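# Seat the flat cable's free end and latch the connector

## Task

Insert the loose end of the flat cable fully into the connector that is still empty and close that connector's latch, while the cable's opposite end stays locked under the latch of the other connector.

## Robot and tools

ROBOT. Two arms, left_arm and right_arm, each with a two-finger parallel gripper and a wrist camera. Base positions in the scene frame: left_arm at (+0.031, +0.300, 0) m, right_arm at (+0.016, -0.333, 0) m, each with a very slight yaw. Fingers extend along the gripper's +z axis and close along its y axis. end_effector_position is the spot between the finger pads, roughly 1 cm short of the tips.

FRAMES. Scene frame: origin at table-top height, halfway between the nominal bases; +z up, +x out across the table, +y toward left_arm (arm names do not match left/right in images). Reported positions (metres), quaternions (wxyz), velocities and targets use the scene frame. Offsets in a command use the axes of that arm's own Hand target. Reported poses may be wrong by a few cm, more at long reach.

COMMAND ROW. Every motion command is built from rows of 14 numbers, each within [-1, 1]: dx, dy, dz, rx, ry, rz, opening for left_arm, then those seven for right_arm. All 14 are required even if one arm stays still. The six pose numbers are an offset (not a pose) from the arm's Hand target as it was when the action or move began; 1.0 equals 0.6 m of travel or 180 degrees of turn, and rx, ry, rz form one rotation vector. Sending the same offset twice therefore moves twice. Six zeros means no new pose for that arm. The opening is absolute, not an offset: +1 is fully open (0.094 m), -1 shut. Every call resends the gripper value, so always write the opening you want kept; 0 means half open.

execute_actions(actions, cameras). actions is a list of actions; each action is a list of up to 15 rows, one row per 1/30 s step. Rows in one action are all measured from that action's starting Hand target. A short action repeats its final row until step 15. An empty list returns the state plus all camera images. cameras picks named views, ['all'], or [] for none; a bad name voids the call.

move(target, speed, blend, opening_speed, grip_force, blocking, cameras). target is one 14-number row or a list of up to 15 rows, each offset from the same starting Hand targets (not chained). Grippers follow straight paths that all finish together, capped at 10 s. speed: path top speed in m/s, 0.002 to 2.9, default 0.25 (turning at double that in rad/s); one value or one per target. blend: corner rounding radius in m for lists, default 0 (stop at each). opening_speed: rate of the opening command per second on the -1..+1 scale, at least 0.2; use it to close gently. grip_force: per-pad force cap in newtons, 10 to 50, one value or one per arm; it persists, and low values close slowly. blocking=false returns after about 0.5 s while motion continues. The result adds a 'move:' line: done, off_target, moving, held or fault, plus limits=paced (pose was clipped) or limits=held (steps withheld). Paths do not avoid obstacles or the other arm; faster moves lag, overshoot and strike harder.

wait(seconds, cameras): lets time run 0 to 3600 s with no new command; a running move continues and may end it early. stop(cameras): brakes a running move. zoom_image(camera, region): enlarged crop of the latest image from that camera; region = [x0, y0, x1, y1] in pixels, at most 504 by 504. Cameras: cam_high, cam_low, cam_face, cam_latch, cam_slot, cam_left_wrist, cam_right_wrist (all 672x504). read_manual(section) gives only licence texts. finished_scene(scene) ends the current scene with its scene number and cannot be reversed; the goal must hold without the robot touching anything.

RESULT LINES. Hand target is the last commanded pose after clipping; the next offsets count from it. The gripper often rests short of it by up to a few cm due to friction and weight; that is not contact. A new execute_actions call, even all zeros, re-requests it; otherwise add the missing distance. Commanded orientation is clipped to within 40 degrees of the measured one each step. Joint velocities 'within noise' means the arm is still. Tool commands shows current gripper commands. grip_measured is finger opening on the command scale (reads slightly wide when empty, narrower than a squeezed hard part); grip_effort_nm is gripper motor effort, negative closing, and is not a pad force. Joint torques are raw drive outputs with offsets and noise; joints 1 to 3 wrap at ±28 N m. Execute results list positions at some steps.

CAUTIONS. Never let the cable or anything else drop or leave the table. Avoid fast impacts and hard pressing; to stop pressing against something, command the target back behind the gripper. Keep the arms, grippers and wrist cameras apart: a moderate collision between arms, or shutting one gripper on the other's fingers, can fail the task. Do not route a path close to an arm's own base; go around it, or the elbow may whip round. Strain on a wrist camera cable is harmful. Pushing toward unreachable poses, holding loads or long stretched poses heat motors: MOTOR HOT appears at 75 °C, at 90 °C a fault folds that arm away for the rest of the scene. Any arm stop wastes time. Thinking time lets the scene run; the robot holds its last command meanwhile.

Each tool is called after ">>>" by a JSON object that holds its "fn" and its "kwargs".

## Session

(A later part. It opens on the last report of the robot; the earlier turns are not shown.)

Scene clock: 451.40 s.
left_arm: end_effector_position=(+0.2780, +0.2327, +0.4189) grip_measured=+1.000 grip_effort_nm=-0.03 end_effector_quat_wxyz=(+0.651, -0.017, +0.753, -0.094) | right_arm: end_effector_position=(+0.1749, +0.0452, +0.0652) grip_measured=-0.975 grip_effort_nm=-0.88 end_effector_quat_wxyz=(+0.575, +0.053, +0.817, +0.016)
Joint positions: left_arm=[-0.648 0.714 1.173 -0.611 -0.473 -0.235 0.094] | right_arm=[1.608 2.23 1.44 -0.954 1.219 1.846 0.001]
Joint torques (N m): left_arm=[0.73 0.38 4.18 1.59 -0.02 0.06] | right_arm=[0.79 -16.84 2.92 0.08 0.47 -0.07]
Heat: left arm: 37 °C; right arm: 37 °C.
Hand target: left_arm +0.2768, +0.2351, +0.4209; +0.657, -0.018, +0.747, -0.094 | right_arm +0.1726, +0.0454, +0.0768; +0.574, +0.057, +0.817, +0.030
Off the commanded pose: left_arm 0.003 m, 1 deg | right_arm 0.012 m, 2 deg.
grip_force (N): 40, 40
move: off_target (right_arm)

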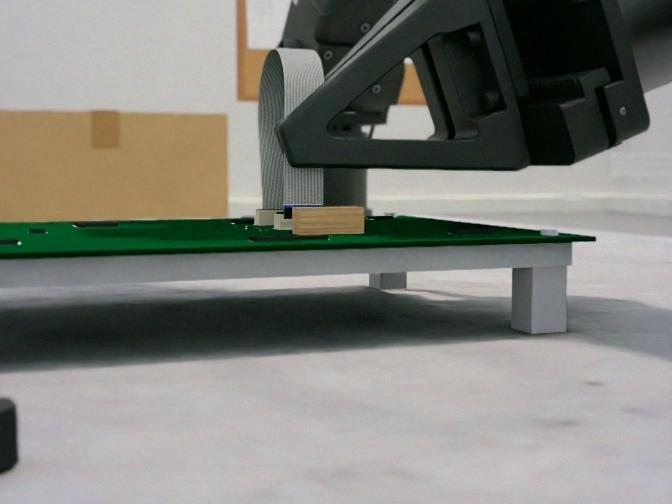

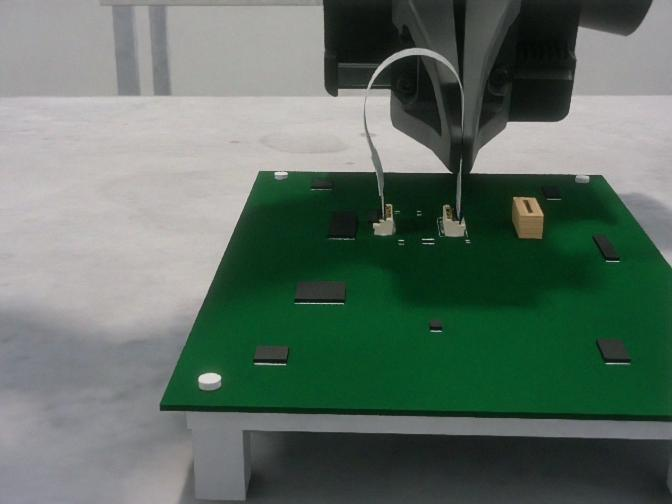

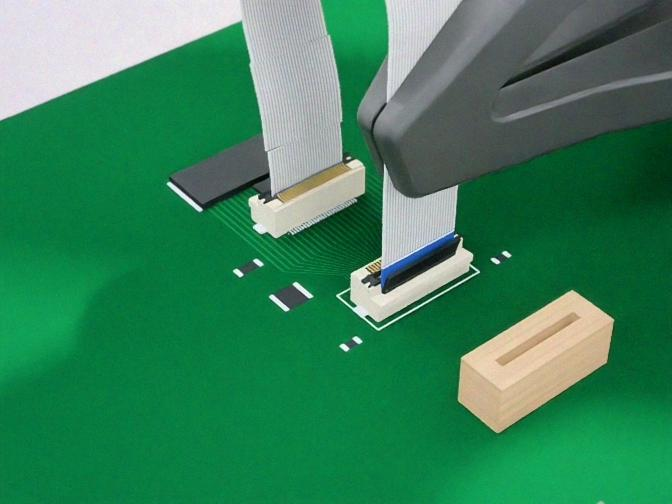

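>>> {"fn": "move", "kwargs": {"target": [0,0,0,0,0,0,1,-0.0186,0.0,-0.007,0,0,0,-1], "speed": 0.04, "cameras": ["cam_face","cam_latch","cam_slot"]}}

>>> {"fn": "zoom_image", "kwargs": {"camera": "cam_slot", "region": [330, 150, 490, 330]}}

>>> {"fn": "zoom_image", "kwargs": {"camera": "cam_latch", "region": [400, 160, 500, 250]}}

Scene clock: 454.97 s.
left_arm: end_effector_position=(+0.2780, +0.2327, +0.4189) grip_measured=+1.000 grip_effort_nm=-0.03 end_effector_quat_wxyz=(+0.651, -0.017, +0.753, -0.094) | right_arm: end_effector_position=(+0.1740, +0.0448, +0.0713) grip_measured=-0.975 grip_effort_nm=-0.88 end_effector_quat_wxyz=(+0.568, +0.057, +0.821, +0.020)
Joint positions: left_arm=[-0.648 0.714 1.173 -0.611 -0.473 -0.235 0.094] | right_arm=[1.608 2.206 1.44 -0.963 1.204 1.843 0.001]
Joint torques (N m): left_arm=[0.76 0.4 4.18 1.6 0 0.08] | right_arm=[0.8 -17.03 3.63 -0.19 0.62 -0.06]
Heat: left arm: 37 °C; right arm: 39 °C.
Hand target: left_arm +0.2768, +0.2351, +0.4209; +0.657, -0.018, +0.747, -0.094 | right_arm +0.1724, +0.0441, +0.0888; +0.574, +0.057, +0.817, +0.030
Off the commanded pose: left_arm 0.003 m, 1 deg | right_arm 0.017 m, 1 deg.
grip_force (N): 40, 40
move: off_target (right_arm)

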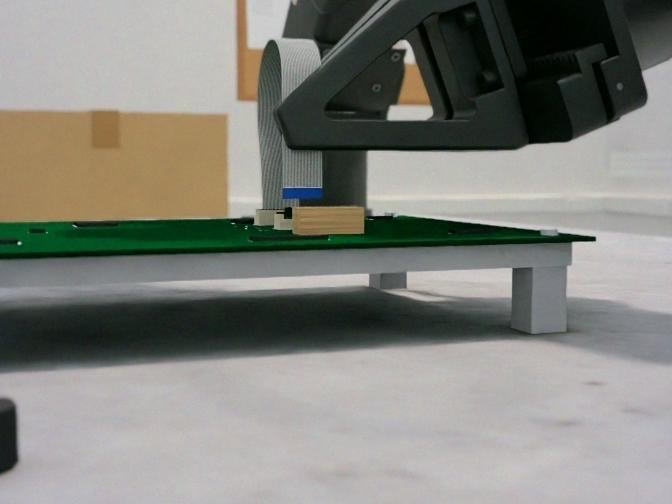

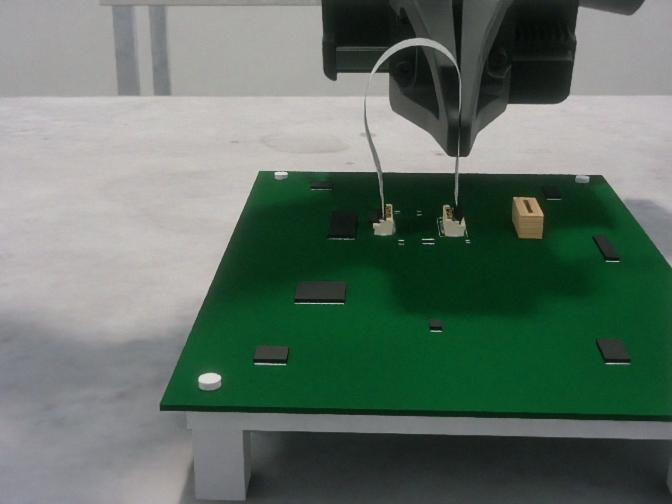

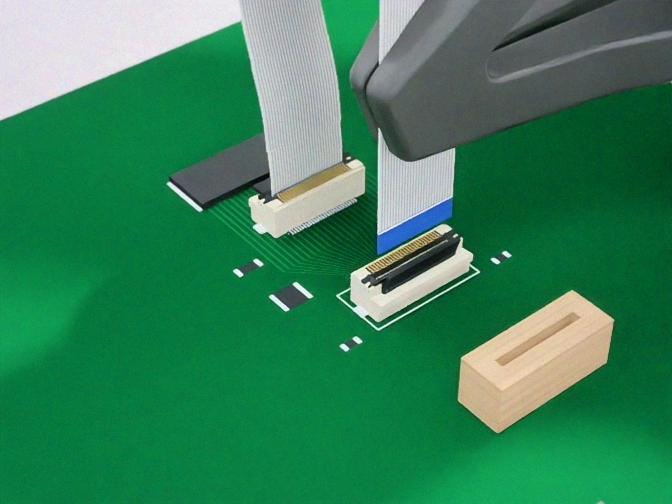

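Scaled by 2.800.

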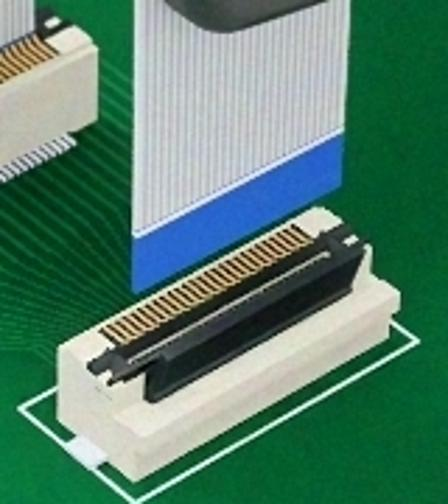

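Scaled by 5.040.

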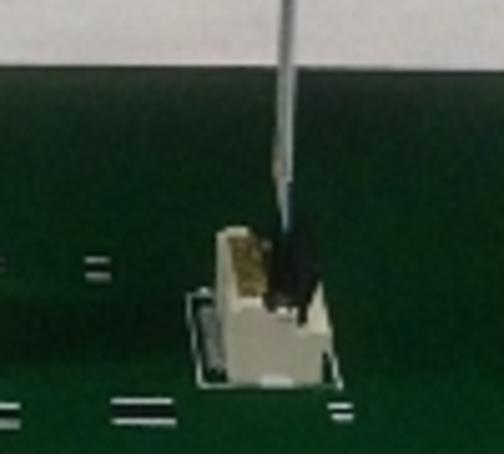

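>>> {"fn": "move", "kwargs": {"target": [0,0,0,0,0,0,1,0.0047,0.0,0.0018,-0.0025,0.0003,-0.001,-1], "speed": 0.03}}

Scene clock: 463.97 s.
left_arm: end_effector_position=(+0.2780, +0.2327, +0.4189) grip_measured=+1.000 grip_effort_nm=-0.03 end_effector_quat_wxyz=(+0.651, -0.017, +0.753, -0.094) | right_arm: end_effector_position=(+0.1740, +0.0435, +0.0691) grip_measured=-0.975 grip_effort_nm=-0.88 end_effector_quat_wxyz=(+0.568, +0.049, +0.821, +0.015)
Joint positions: left_arm=[-0.648 0.714 1.173 -0.611 -0.473 -0.235 0.094] | right_arm=[1.608 2.206 1.429 -0.95 1.204 1.824 0.001]
Joint torques (N m): left_arm=[0.76 0.39 4.22 1.59 0.01 0.08] | right_arm=[0.77 -17.29 3.22 0.05 0.62 -0.1]
Heat: left arm: 37 °C; right arm: 40 °C.
Hand target: left_arm +0.2768, +0.2351, +0.4209; +0.657, -0.018, +0.747, -0.094 | right_arm +0.1724, +0.0444, +0.0857; +0.573, +0.054, +0.817, +0.033
Off the commanded pose: left_arm 0.003 m, 1 deg | right_arm 0.017 m, 2 deg.
grip_force (N): 40, 40
move: off_target (right_arm)

>>> {"fn": "wait", "kwargs": {"seconds": 0, "cameras": ["cam_latch","cam_slot"]}}

>>> {"fn": "zoom_image", "kwargs": {"camera": "cam_slot", "region": [330, 150, 490, 330]}}

>>> {"fn": "zoom_image", "kwargs": {"camera": "cam_latch", "region": [400, 160, 500, 250]}}

Scene clock: 467.63 s.
left_arm: end_effector_position=(+0.2780, +0.2327, +0.4189) grip_measured=+1.000 grip_effort_nm=-0.03 end_effector_quat_wxyz=(+0.651, -0.017, +0.753, -0.094) | right_arm: end_effector_position=(+0.1740, +0.0436, +0.0691) grip_measured=-0.975 grip_effort_nm=-0.88 end_effector_quat_wxyz=(+0.568, +0.049, +0.821, +0.015)
Joint positions: left_arm=[-0.648 0.714 1.173 -0.611 -0.473 -0.235 0.094] | right_arm=[1.608 2.206 1.429 -0.949 1.204 1.823 0.001]
Joint torques (N m): left_arm=[0.75 0.44 4.22 1.59 -0.01 0.09] | right_arm=[0.69 -17.1 3.19 0.04 0.63 -0.1]
Heat: left arm: 37 °C; right arm: 39 °C.
Hand target: left_arm +0.2768, +0.2351, +0.4209; +0.657, -0.018, +0.747, -0.094 | right_arm +0.1724, +0.0444, +0.0857; +0.573, +0.054, +0.817, +0.033
Tool commands: left_gripper/opening=+1.0 right_gripper/opening=-1.0
Off the commanded pose: left_arm 0.003 m, 1 deg | right_arm 0.017 m, 2 deg.
grip_force (N): 40, 40

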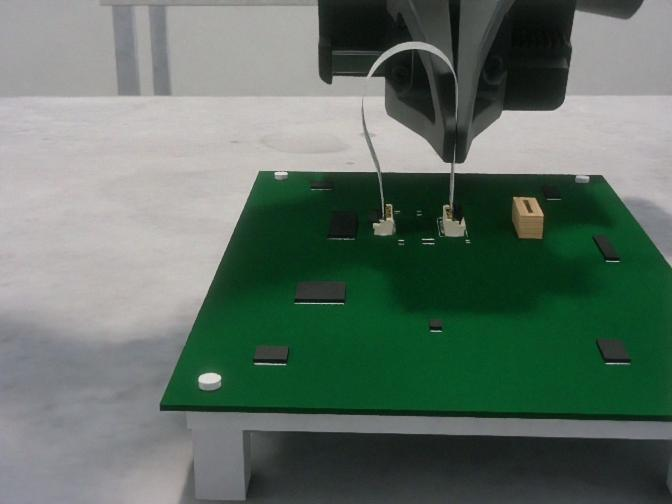

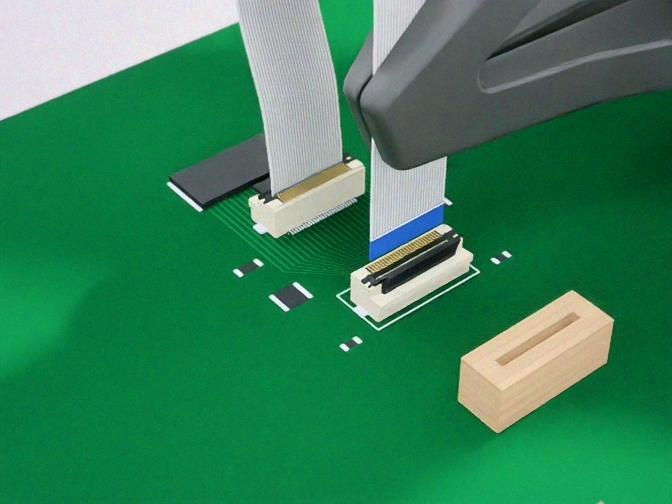

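Scaled by 2.800.

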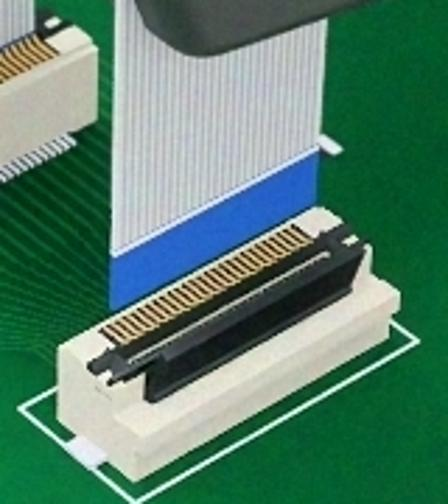

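Scaled by 5.040.

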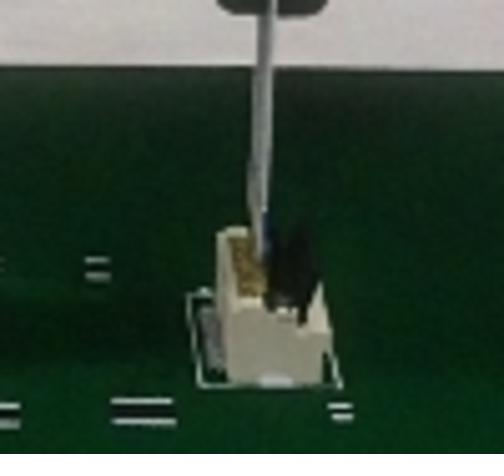

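>>> {"fn": "move", "kwargs": {"target": [0,0,0,0,0,0,1,0.0048,0.0006,0.0019,0,0,0,-1], "speed": 0.03, "cameras": ["cam_latch","cam_slot"]}}

>>> {"fn": "zoom_image", "kwargs": {"camera": "cam_slot", "region": [330, 150, 490, 330]}}

>>> {"fn": "zoom_image", "kwargs": {"camera": "cam_latch", "region": [400, 160, 500, 250]}}

Scene clock: 471.10 s.
left_arm: end_effector_position=(+0.2780, +0.2327, +0.4189) grip_measured=+1.000 grip_effort_nm=-0.03 end_effector_quat_wxyz=(+0.651, -0.017, +0.753, -0.094) | right_arm: end_effector_position=(+0.1740, +0.0448, +0.0689) grip_measured=-0.975 grip_effort_nm=-0.88 end_effector_quat_wxyz=(+0.568, +0.051, +0.821, +0.018)
Joint positions: left_arm=[-0.648 0.714 1.173 -0.611 -0.473 -0.235 0.094] | right_arm=[1.608 2.206 1.429 -0.94 1.204 1.822 0.001]
Joint torques (N m): left_arm=[0.7 0.36 4.15 1.58 0 0.08] | right_arm=[0.72 -16.44 3.21 0.09 0.64 -0.08]
Heat: left arm: 37 °C; right arm: 39 °C.
Hand target: left_arm +0.2768, +0.2351, +0.4209; +0.657, -0.018, +0.747, -0.094 | right_arm +0.1726, +0.0451, +0.0827; +0.573, +0.054, +0.817, +0.033
Off the commanded pose: left_arm 0.003 m, 1 deg | right_arm 0.014 m, 2 deg.
grip_force (N): 40, 40
move: off_target (right_arm)

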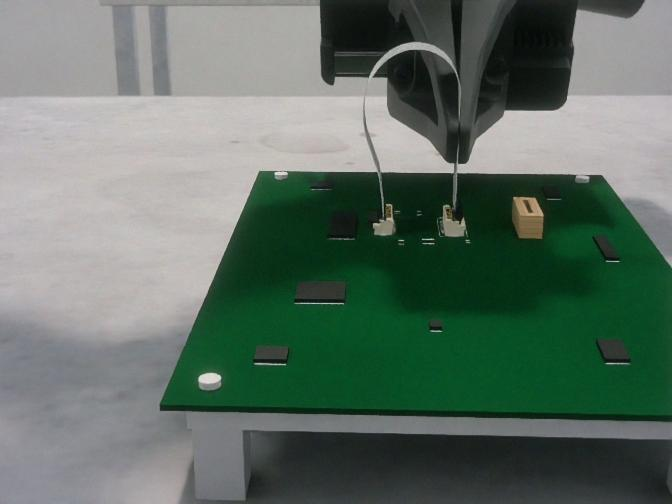

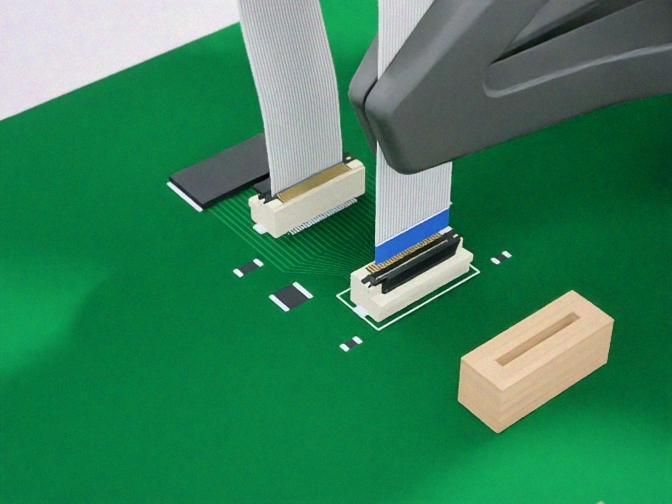

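Scaled by 2.800.

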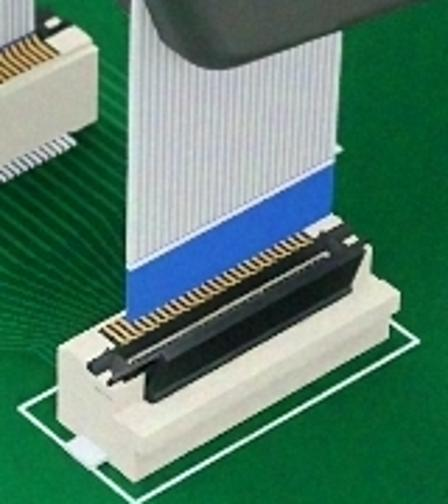

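Scaled by 5.040.

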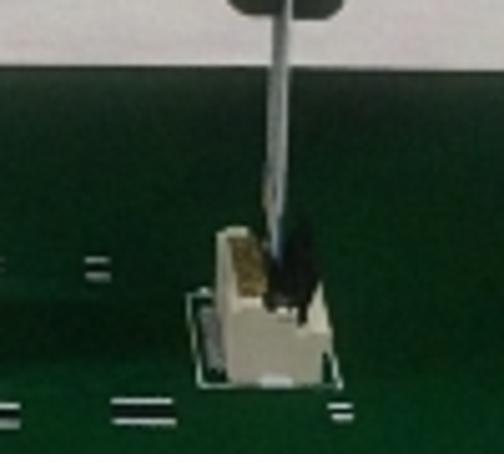

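>>> {"fn": "move", "kwargs": {"target": [0,0,0,0,0,0,1,0.0046,-0.0005,0.0018,0,0,0,-1], "speed": 0.03, "cameras": ["cam_latch","cam_slot"]}}

>>> {"fn": "zoom_image", "kwargs": {"camera": "cam_slot", "region": [330, 150, 490, 330]}}

>>> {"fn": "zoom_image", "kwargs": {"camera": "cam_latch", "region": [400, 160, 500, 250]}}

Scene clock: 475.07 s.
left_arm: end_effector_position=(+0.2780, +0.2327, +0.4189) grip_measured=+1.000 grip_effort_nm=-0.03 end_effector_quat_wxyz=(+0.651, -0.017, +0.753, -0.094) | right_arm: end_effector_position=(+0.1739, +0.0461, +0.0687) grip_measured=-0.975 grip_effort_nm=-0.88 end_effector_quat_wxyz=(+0.567, +0.054, +0.821, +0.022)
Joint positions: left_arm=[-0.648 0.714 1.173 -0.611 -0.473 -0.235 0.094] | right_arm=[1.608 2.206 1.429 -0.93 1.204 1.821 0.001]
Joint torques (N m): left_arm=[0.75 0.42 4.22 1.6 0 0.08] | right_arm=[0.65 -15.97 2.86 0.08 0.6 -0.04]
Heat: left arm: 37 °C; right arm: 39 °C.
Hand target: left_arm +0.2768, +0.2351, +0.4209; +0.657, -0.018, +0.747, -0.094 | right_arm +0.1726, +0.0451, +0.0797; +0.573, +0.053, +0.817, +0.033
Off the commanded pose: left_arm 0.003 m, 1 deg | right_arm 0.011 m, 2 deg.
grip_force (N): 40, 40
move: off_target (right_arm)

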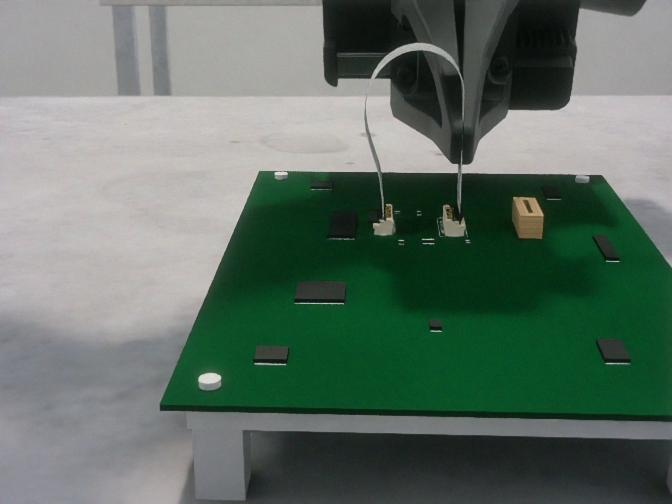

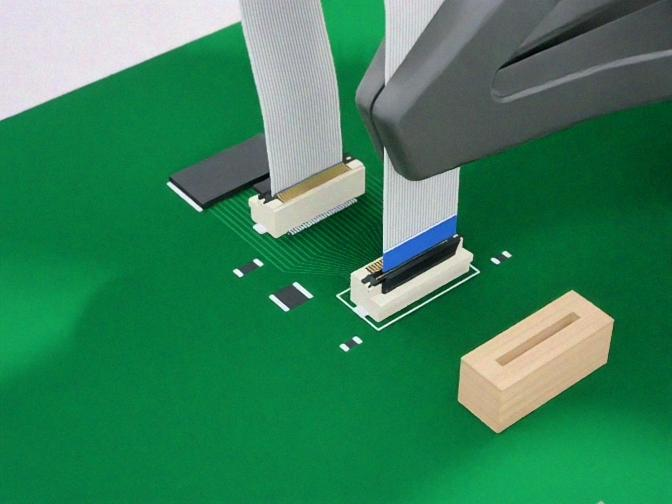

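Scaled by 2.800.

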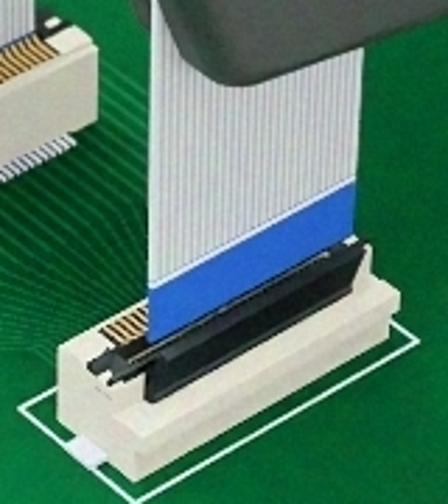

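Scaled by 5.040.

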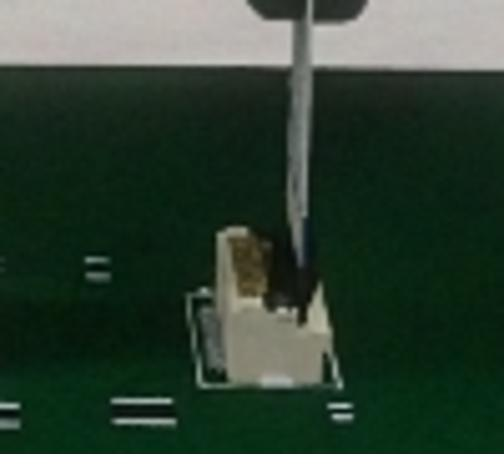

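>>> {"fn": "move", "kwargs": {"target": [0,0,0,0,0,0,1,0.0019,-0.0030,0.0008,0,0,0,-1], "speed": 0.03, "cameras": ["cam_latch","cam_slot"]}}

>>> {"fn": "zoom_image", "kwargs": {"camera": "cam_slot", "region": [330, 150, 490, 330]}}

>>> {"fn": "zoom_image", "kwargs": {"camera": "cam_latch", "region": [400, 160, 500, 250]}}

Scene clock: 478.80 s.
left_arm: end_effector_position=(+0.2780, +0.2327, +0.4189) grip_measured=+1.000 grip_effort_nm=-0.03 end_effector_quat_wxyz=(+0.651, -0.017, +0.753, -0.094) | right_arm: end_effector_position=(+0.1740, +0.0431, +0.0654) grip_measured=-0.975 grip_effort_nm=-0.88 end_effector_quat_wxyz=(+0.568, +0.052, +0.821, +0.019)
Joint positions: left_arm=[-0.648 0.714 1.173 -0.611 -0.473 -0.235 0.094] | right_arm=[1.608 2.206 1.413 -0.921 1.204 1.821 0.001]
Joint torques (N m): left_arm=[0.77 0.4 4.21 1.59 0 0.08] | right_arm=[0.79 -16.25 3.3 0.09 0.63 -0.06]
Heat: left arm: 37 °C; right arm: 38 °C.
Hand target: left_arm +0.2768, +0.2351, +0.4209; +0.657, -0.018, +0.747, -0.094 | right_arm +0.1726, +0.0435, +0.0782; +0.573, +0.053, +0.817, +0.033
Off the commanded pose: left_arm 0.003 m, 1 deg | right_arm 0.013 m, 2 deg.
grip_force (N): 40, 40
move: off_target (right_arm)

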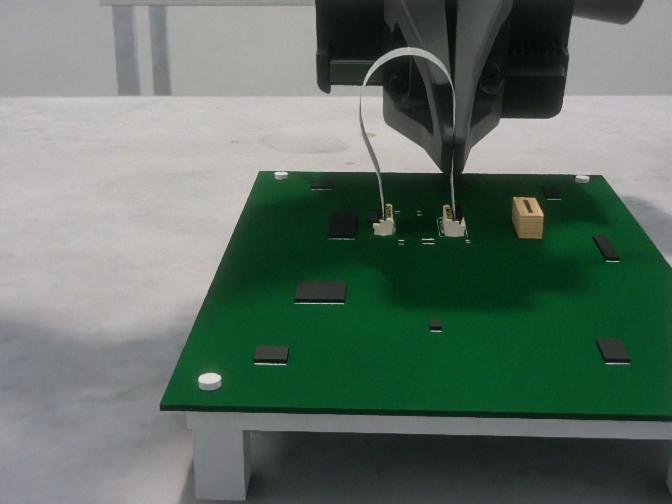

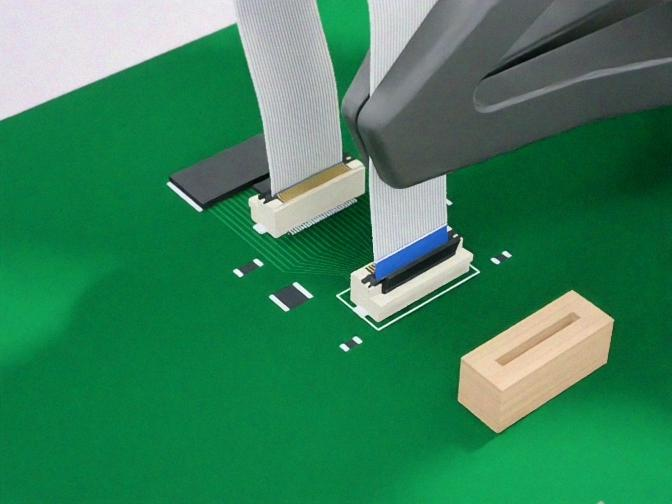

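Scaled by 2.800.

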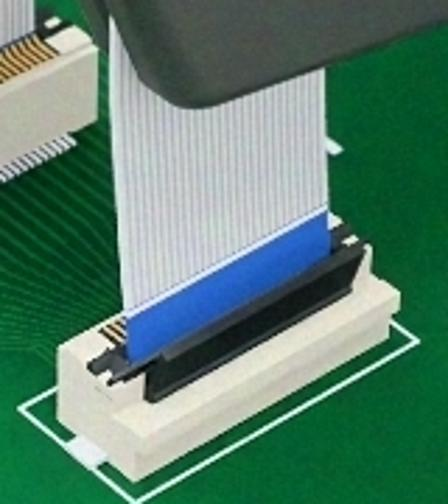

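Scaled by 5.040.

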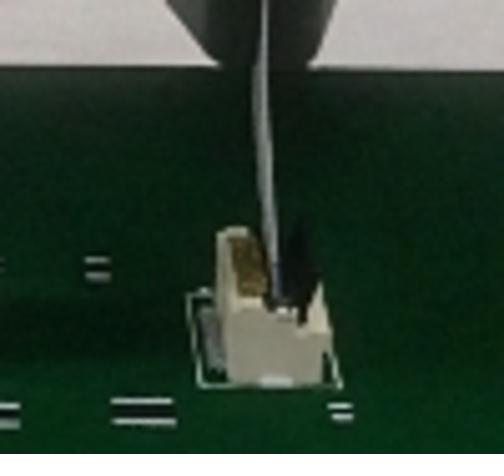

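>>> {"fn": "move", "kwargs": {"target": [0,0,0,0,0,0,1,0.0055,0.0012,0.002,0,0,0,-1], "speed": 0.03}}

>>> {"fn": "move", "kwargs": {"target": [0,0,0,0,0,0,1,0.0019,-0.003,0.0008,0,0,0,-1], "speed": 0.03, "cameras": ["cam_face","cam_latch","cam_slot"]}}

>>> {"fn": "zoom_image", "kwargs": {"camera": "cam_slot", "region": [330, 150, 490, 330]}}

>>> {"fn": "zoom_image", "kwargs": {"camera": "cam_latch", "region": [400, 160, 500, 250]}}

Scene clock: 482.80 s.
left_arm: end_effector_position=(+0.2780, +0.2327, +0.4189) grip_measured=+1.000 grip_effort_nm=-0.03 end_effector_quat_wxyz=(+0.651, -0.017, +0.753, -0.094) | right_arm: end_effector_position=(+0.1740, +0.0442, +0.0651) grip_measured=-0.975 grip_effort_nm=-0.88 end_effector_quat_wxyz=(+0.567, +0.054, +0.821, +0.023)
Joint positions: left_arm=[-0.648 0.714 1.173 -0.611 -0.473 -0.235 0.094] | right_arm=[1.608 2.206 1.412 -0.912 1.204 1.821 0.001]
Joint torques (N m): left_arm=[0.79 0.42 4.12 1.58 -0.01 0.08] | right_arm=[0.8 -15.09 3.34 0.05 0.66 -0.07]
Heat: left arm: 37 °C; right arm: 38 °C.
Hand target: left_arm +0.2768, +0.2351, +0.4209; +0.657, -0.018, +0.747, -0.094 | right_arm +0.1726, +0.0445, +0.0748; +0.573, +0.053, +0.817, +0.033
Off the commanded pose: left_arm 0.003 m, 1 deg | right_arm 0.010 m, 1 deg.
grip_force (N): 40, 40
move: done

Scene clock: 483.43 s.
left_arm: end_effector_position=(+0.2780, +0.2327, +0.4189) grip_measured=+1.000 grip_effort_nm=-0.03 end_effector_quat_wxyz=(+0.651, -0.017, +0.753, -0.094) | right_arm: end_effector_position=(+0.1740, +0.0430, +0.0632) grip_measured=-0.975 grip_effort_nm=-0.88 end_effector_quat_wxyz=(+0.567, +0.054, +0.821, +0.023)
Joint positions: left_arm=[-0.648 0.714 1.173 -0.611 -0.473 -0.235 0.094] | right_arm=[1.608 2.206 1.404 -0.904 1.204 1.821 0.001]
Joint torques (N m): left_arm=[0.8 0.42 4.22 1.6 0 0.07] | right_arm=[0.69 -15.35 3.11 0.08 0.62 -0.07]
Heat: left arm: 37 °C; right arm: 38 °C.
Hand target: left_arm +0.2768, +0.2351, +0.4209; +0.657, -0.018, +0.747, -0.094 | right_arm +0.1726, +0.0429, +0.0734; +0.573, +0.053, +0.817, +0.033
Off the commanded pose: left_arm 0.003 m, 1 deg | right_arm 0.010 m, 1 deg.
grip_force (N): 40, 40
move: done

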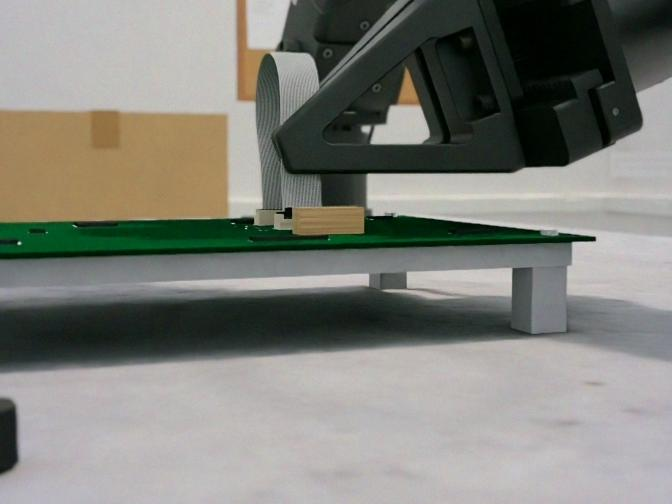

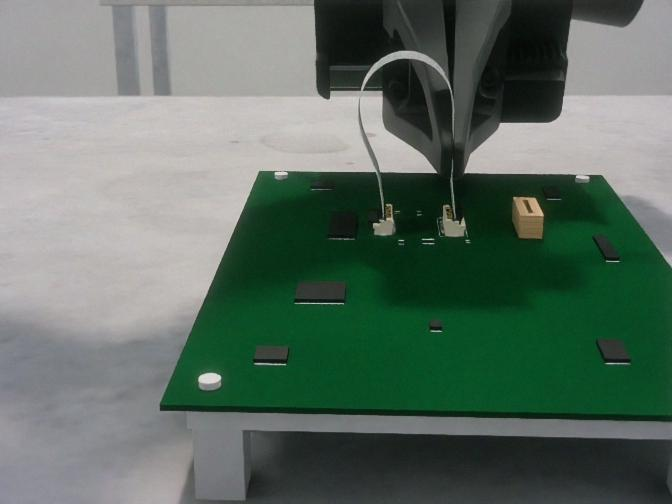

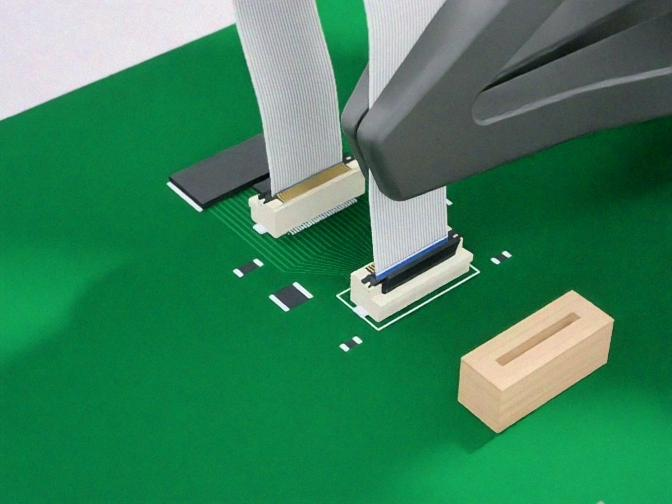

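Scaled by 2.800.

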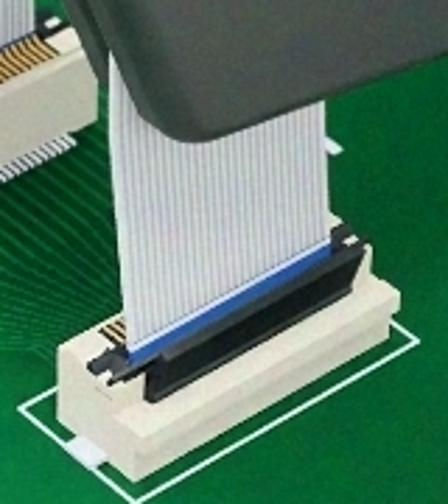

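Scaled by 5.040.

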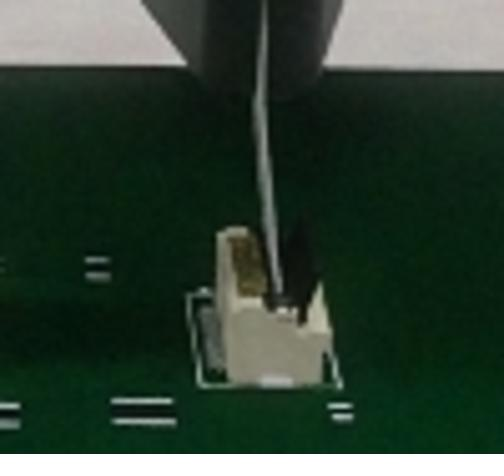

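>>> {"fn": "move", "kwargs": {"target": [0,0,0,0,0,0,1,0.0058,0.0018,0.002,0,0,0,-1], "speed": 0.03}}

>>> {"fn": "move", "kwargs": {"target": [0,0,0,0,0,0,1,0.0022,-0.0025,0.0009,0,0,0,-1], "speed": 0.03, "cameras": ["cam_face","cam_latch","cam_slot"]}}

>>> {"fn": "zoom_image", "kwargs": {"camera": "cam_slot", "region": [330, 150, 490, 330]}}

>>> {"fn": "zoom_image", "kwargs": {"camera": "cam_latch", "region": [400, 160, 500, 250]}}

Scene clock: 487.37 s.
left_arm: end_effector_position=(+0.2780, +0.2327, +0.4189) grip_measured=+1.000 grip_effort_nm=-0.03 end_effector_quat_wxyz=(+0.651, -0.017, +0.753, -0.094) | right_arm: end_effector_position=(+0.1740, +0.0440, +0.0631) grip_measured=-0.975 grip_effort_nm=-0.88 end_effector_quat_wxyz=(+0.567, +0.056, +0.821, +0.026)
Joint positions: left_arm=[-0.648 0.714 1.173 -0.611 -0.473 -0.235 0.094] | right_arm=[1.608 2.206 1.404 -0.896 1.204 1.82 0.001]
Joint torques (N m): left_arm=[0.76 0.36 4.21 1.59 0.01 0.08] | right_arm=[0.64 -14.37 3.47 0.13 0.64 -0.07]
Heat: left arm: 37 °C; right arm: 38 °C.
Hand target: left_arm +0.2768, +0.2351, +0.4209; +0.657, -0.018, +0.747, -0.094 | right_arm +0.1726, +0.0444, +0.0698; +0.573, +0.053, +0.817, +0.033
Off the commanded pose: left_arm 0.003 m, 1 deg | right_arm 0.007 m, 1 deg.
grip_force (N): 40, 40
move: done

Scene clock: 487.90 s.
left_arm: end_effector_position=(+0.2780, +0.2327, +0.4189) grip_measured=+1.000 grip_effort_nm=-0.03 end_effector_quat_wxyz=(+0.651, -0.017, +0.753, -0.094) | right_arm: end_effector_position=(+0.1740, +0.0449, +0.0630) grip_measured=-0.975 grip_effort_nm=-0.88 end_effector_quat_wxyz=(+0.567, +0.058, +0.821, +0.028)
Joint positions: left_arm=[-0.648 0.714 1.173 -0.611 -0.473 -0.235 0.094] | right_arm=[1.608 2.206 1.404 -0.89 1.204 1.82 0.001]
Joint torques (N m): left_arm=[0.76 0.44 4.22 1.59 0 0.08] | right_arm=[0.72 -14.22 2.96 0.14 0.64 -0.06]
Heat: left arm: 37 °C; right arm: 38 °C.
Hand target: left_arm +0.2768, +0.2351, +0.4209; +0.657, -0.018, +0.747, -0.094 | right_arm +0.1726, +0.0431, +0.0682; +0.573, +0.053, +0.817, +0.033
Off the commanded pose: left_arm 0.003 m, 1 deg | right_arm 0.006 m, 1 deg.
grip_force (N): 40, 40
move: done

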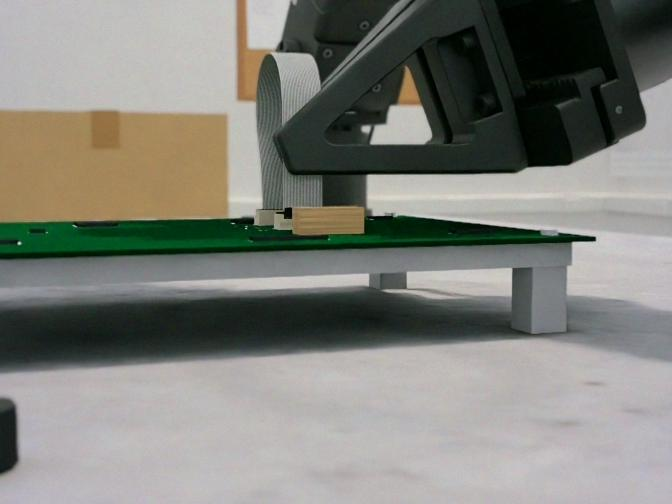

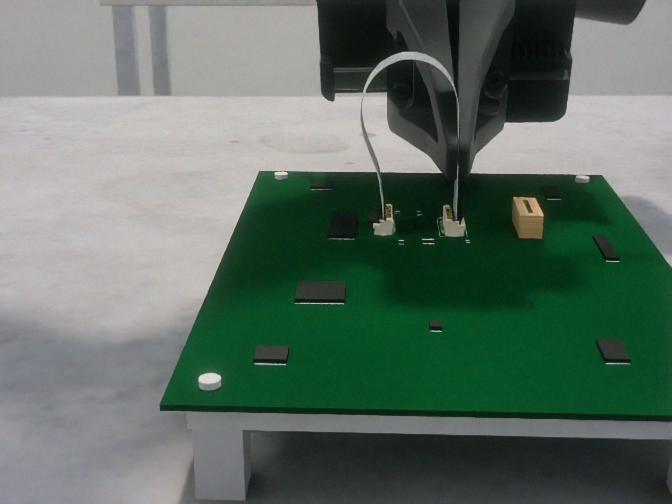

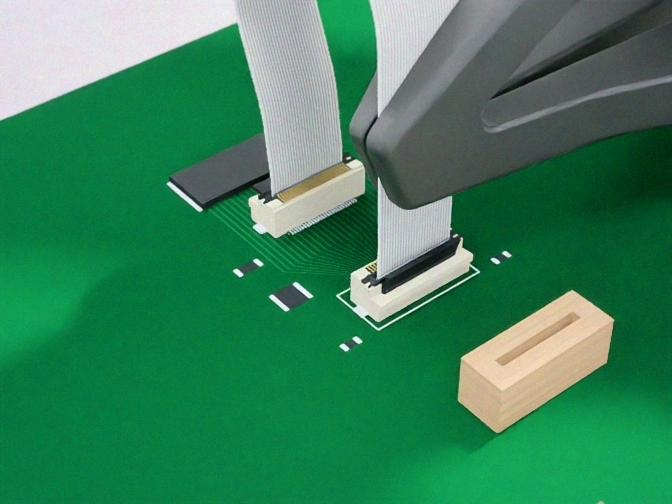

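Scaled by 2.800.

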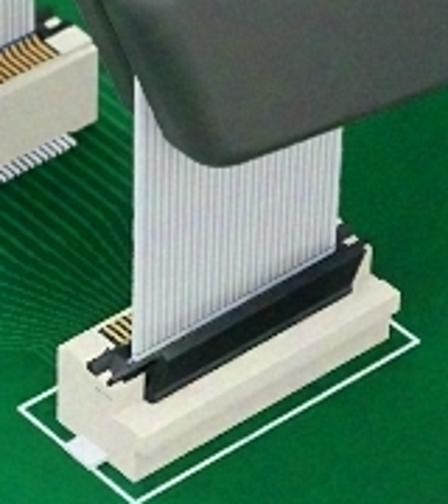

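Scaled by 5.040.

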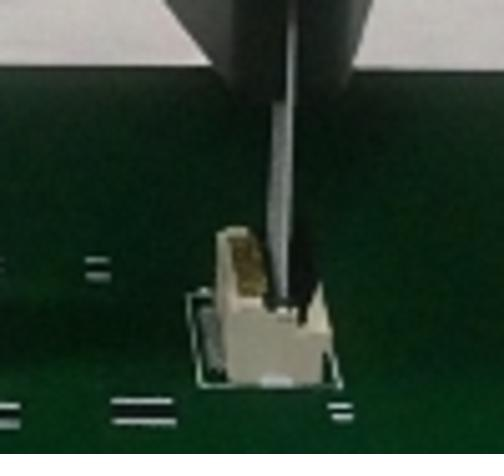

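>>> {"fn": "move", "kwargs": {"target": [0,0,0,0,0,0,1,0.005,-0.0035,0.002,0,0,0,-1], "speed": 0.03, "cameras": ["cam_face","cam_latch","cam_slot"]}}

>>> {"fn": "zoom_image", "kwargs": {"camera": "cam_slot", "region": [330, 150, 490, 330]}}

>>> {"fn": "zoom_image", "kwargs": {"camera": "cam_latch", "region": [400, 160, 500, 250]}}

Scene clock: 491.90 s.
left_arm: end_effector_position=(+0.2780, +0.2327, +0.4189) grip_measured=+1.000 grip_effort_nm=-0.03 end_effector_quat_wxyz=(+0.651, -0.017, +0.753, -0.094) | right_arm: end_effector_position=(+0.1749, +0.0423, +0.0620) grip_measured=-0.975 grip_effort_nm=-0.88 end_effector_quat_wxyz=(+0.573, +0.056, +0.817, +0.027)
Joint positions: left_arm=[-0.648 0.714 1.173 -0.611 -0.473 -0.235 0.094] | right_arm=[1.608 2.206 1.387 -0.878 1.218 1.82 0.001]
Joint torques (N m): left_arm=[0.77 0.39 4.25 1.59 0 0.09] | right_arm=[0.68 -14.12 3.18 0.16 0.5 -0.08]
Heat: left arm: 37 °C; right arm: 38 °C.
Hand target: left_arm +0.2768, +0.2351, +0.4209; +0.657, -0.018, +0.747, -0.094 | right_arm +0.1726, +0.0413, +0.0648; +0.573, +0.053, +0.817, +0.033
Off the commanded pose: left_arm 0.003 m, 1 deg | right_arm 0.004 m, 1 deg.
grip_force (N): 40, 40
move: done

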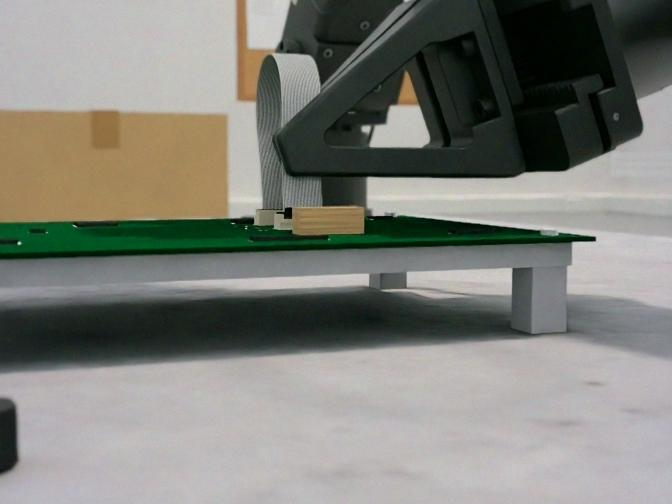

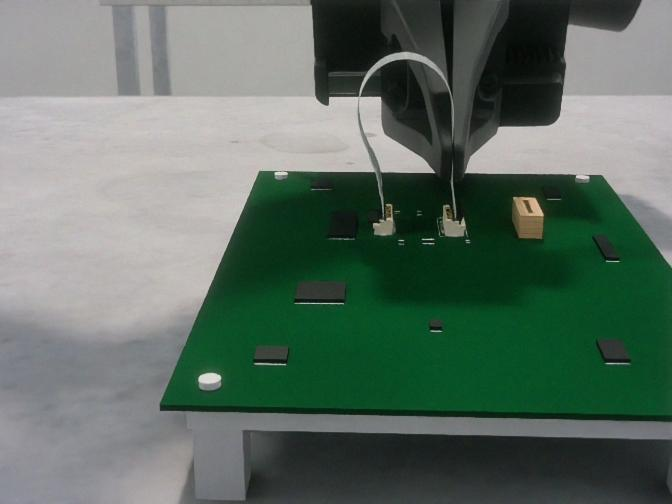

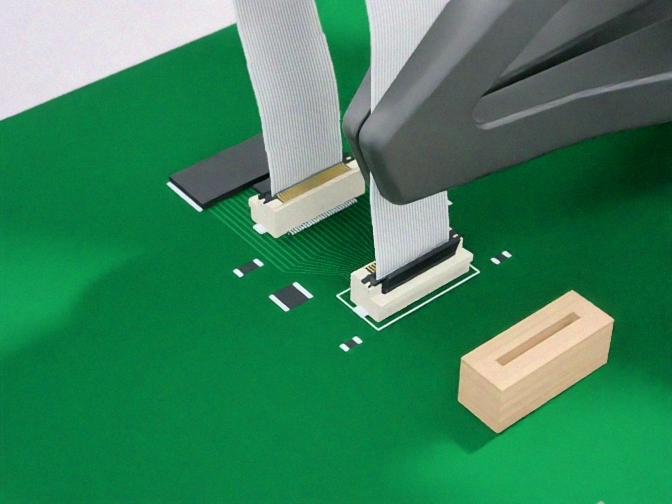

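Scaled by 2.800.

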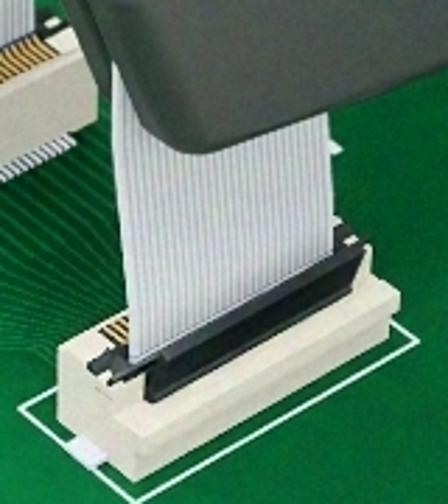

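Scaled by 5.040.

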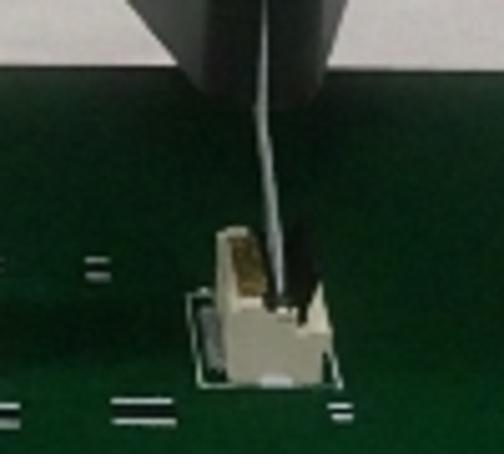

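>>> {"fn": "move", "kwargs": {"target": [0,0,0,0,0,0,1,0,0,0,0,0,0,-0.7], "opening_speed": 0.3, "cameras": ["cam_face","cam_latch","cam_slot"]}}

>>> {"fn": "zoom_image", "kwargs": {"camera": "cam_slot", "region": [330, 150, 490, 330]}}

Scene clock: 506.87 s.
left_arm: end_effector_position=(+0.2780, +0.2327, +0.4189) grip_measured=+1.000 grip_effort_nm=-0.03 end_effector_quat_wxyz=(+0.651, -0.017, +0.753, -0.094) | right_arm: end_effector_position=(+0.1742, +0.0419, +0.0592) grip_measured=-0.703 grip_effort_nm=0.08 end_effector_quat_wxyz=(+0.568, +0.057, +0.821, +0.027)
Joint positions: left_arm=[-0.648 0.714 1.173 -0.611 -0.473 -0.235 0.094] | right_arm=[1.608 2.206 1.384 -0.872 1.206 1.82 0.014]
Joint torques (N m): left_arm=[0.76 0.42 4.21 1.58 0.01 0.07] | right_arm=[0.8 -14.01 3.12 0.09 0.63 -0.03]
Heat: left arm: 37 °C; right arm: 37 °C.
Hand target: left_arm +0.2768, +0.2351, +0.4209; +0.657, -0.018, +0.747, -0.094 | right_arm +0.1726, +0.0414, +0.0648; +0.573, +0.053, +0.817, +0.033
Off the commanded pose: left_arm 0.003 m, 1 deg | right_arm 0.006 m, 1 deg.
grip_force (N): 40, 40
move: done

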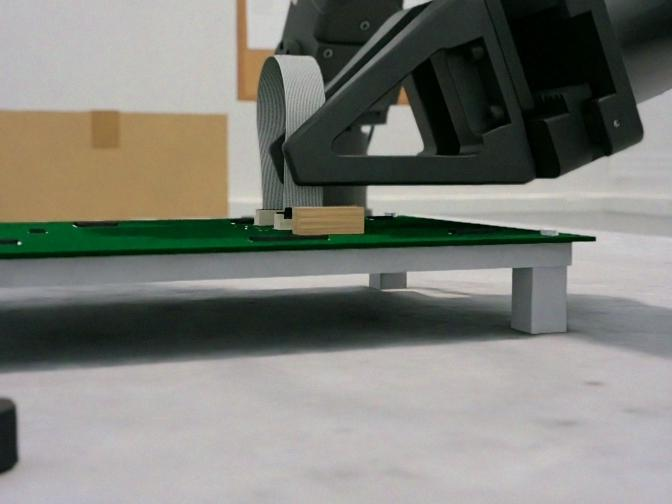

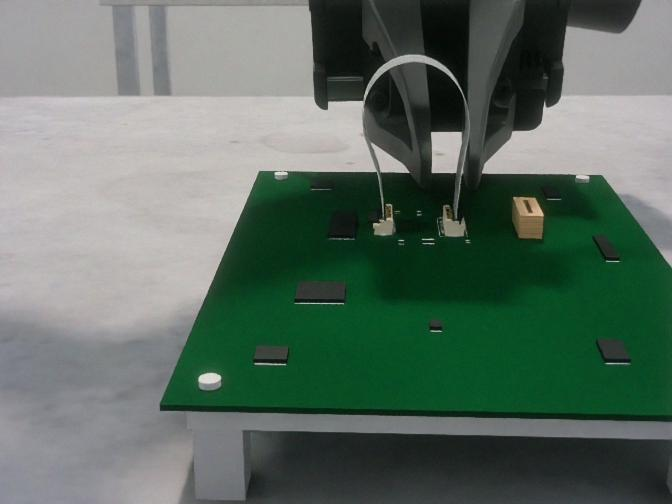

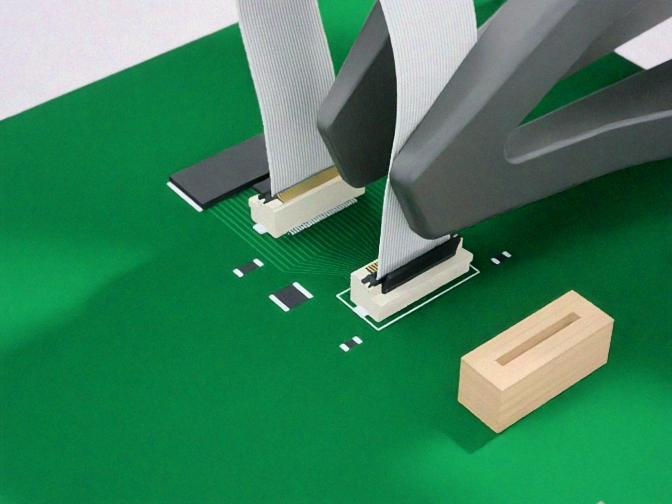

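Scaled by 2.800.

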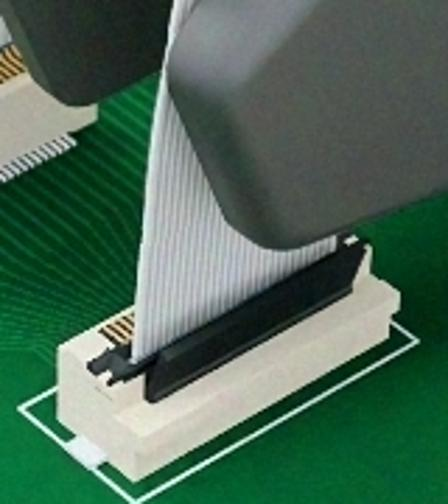

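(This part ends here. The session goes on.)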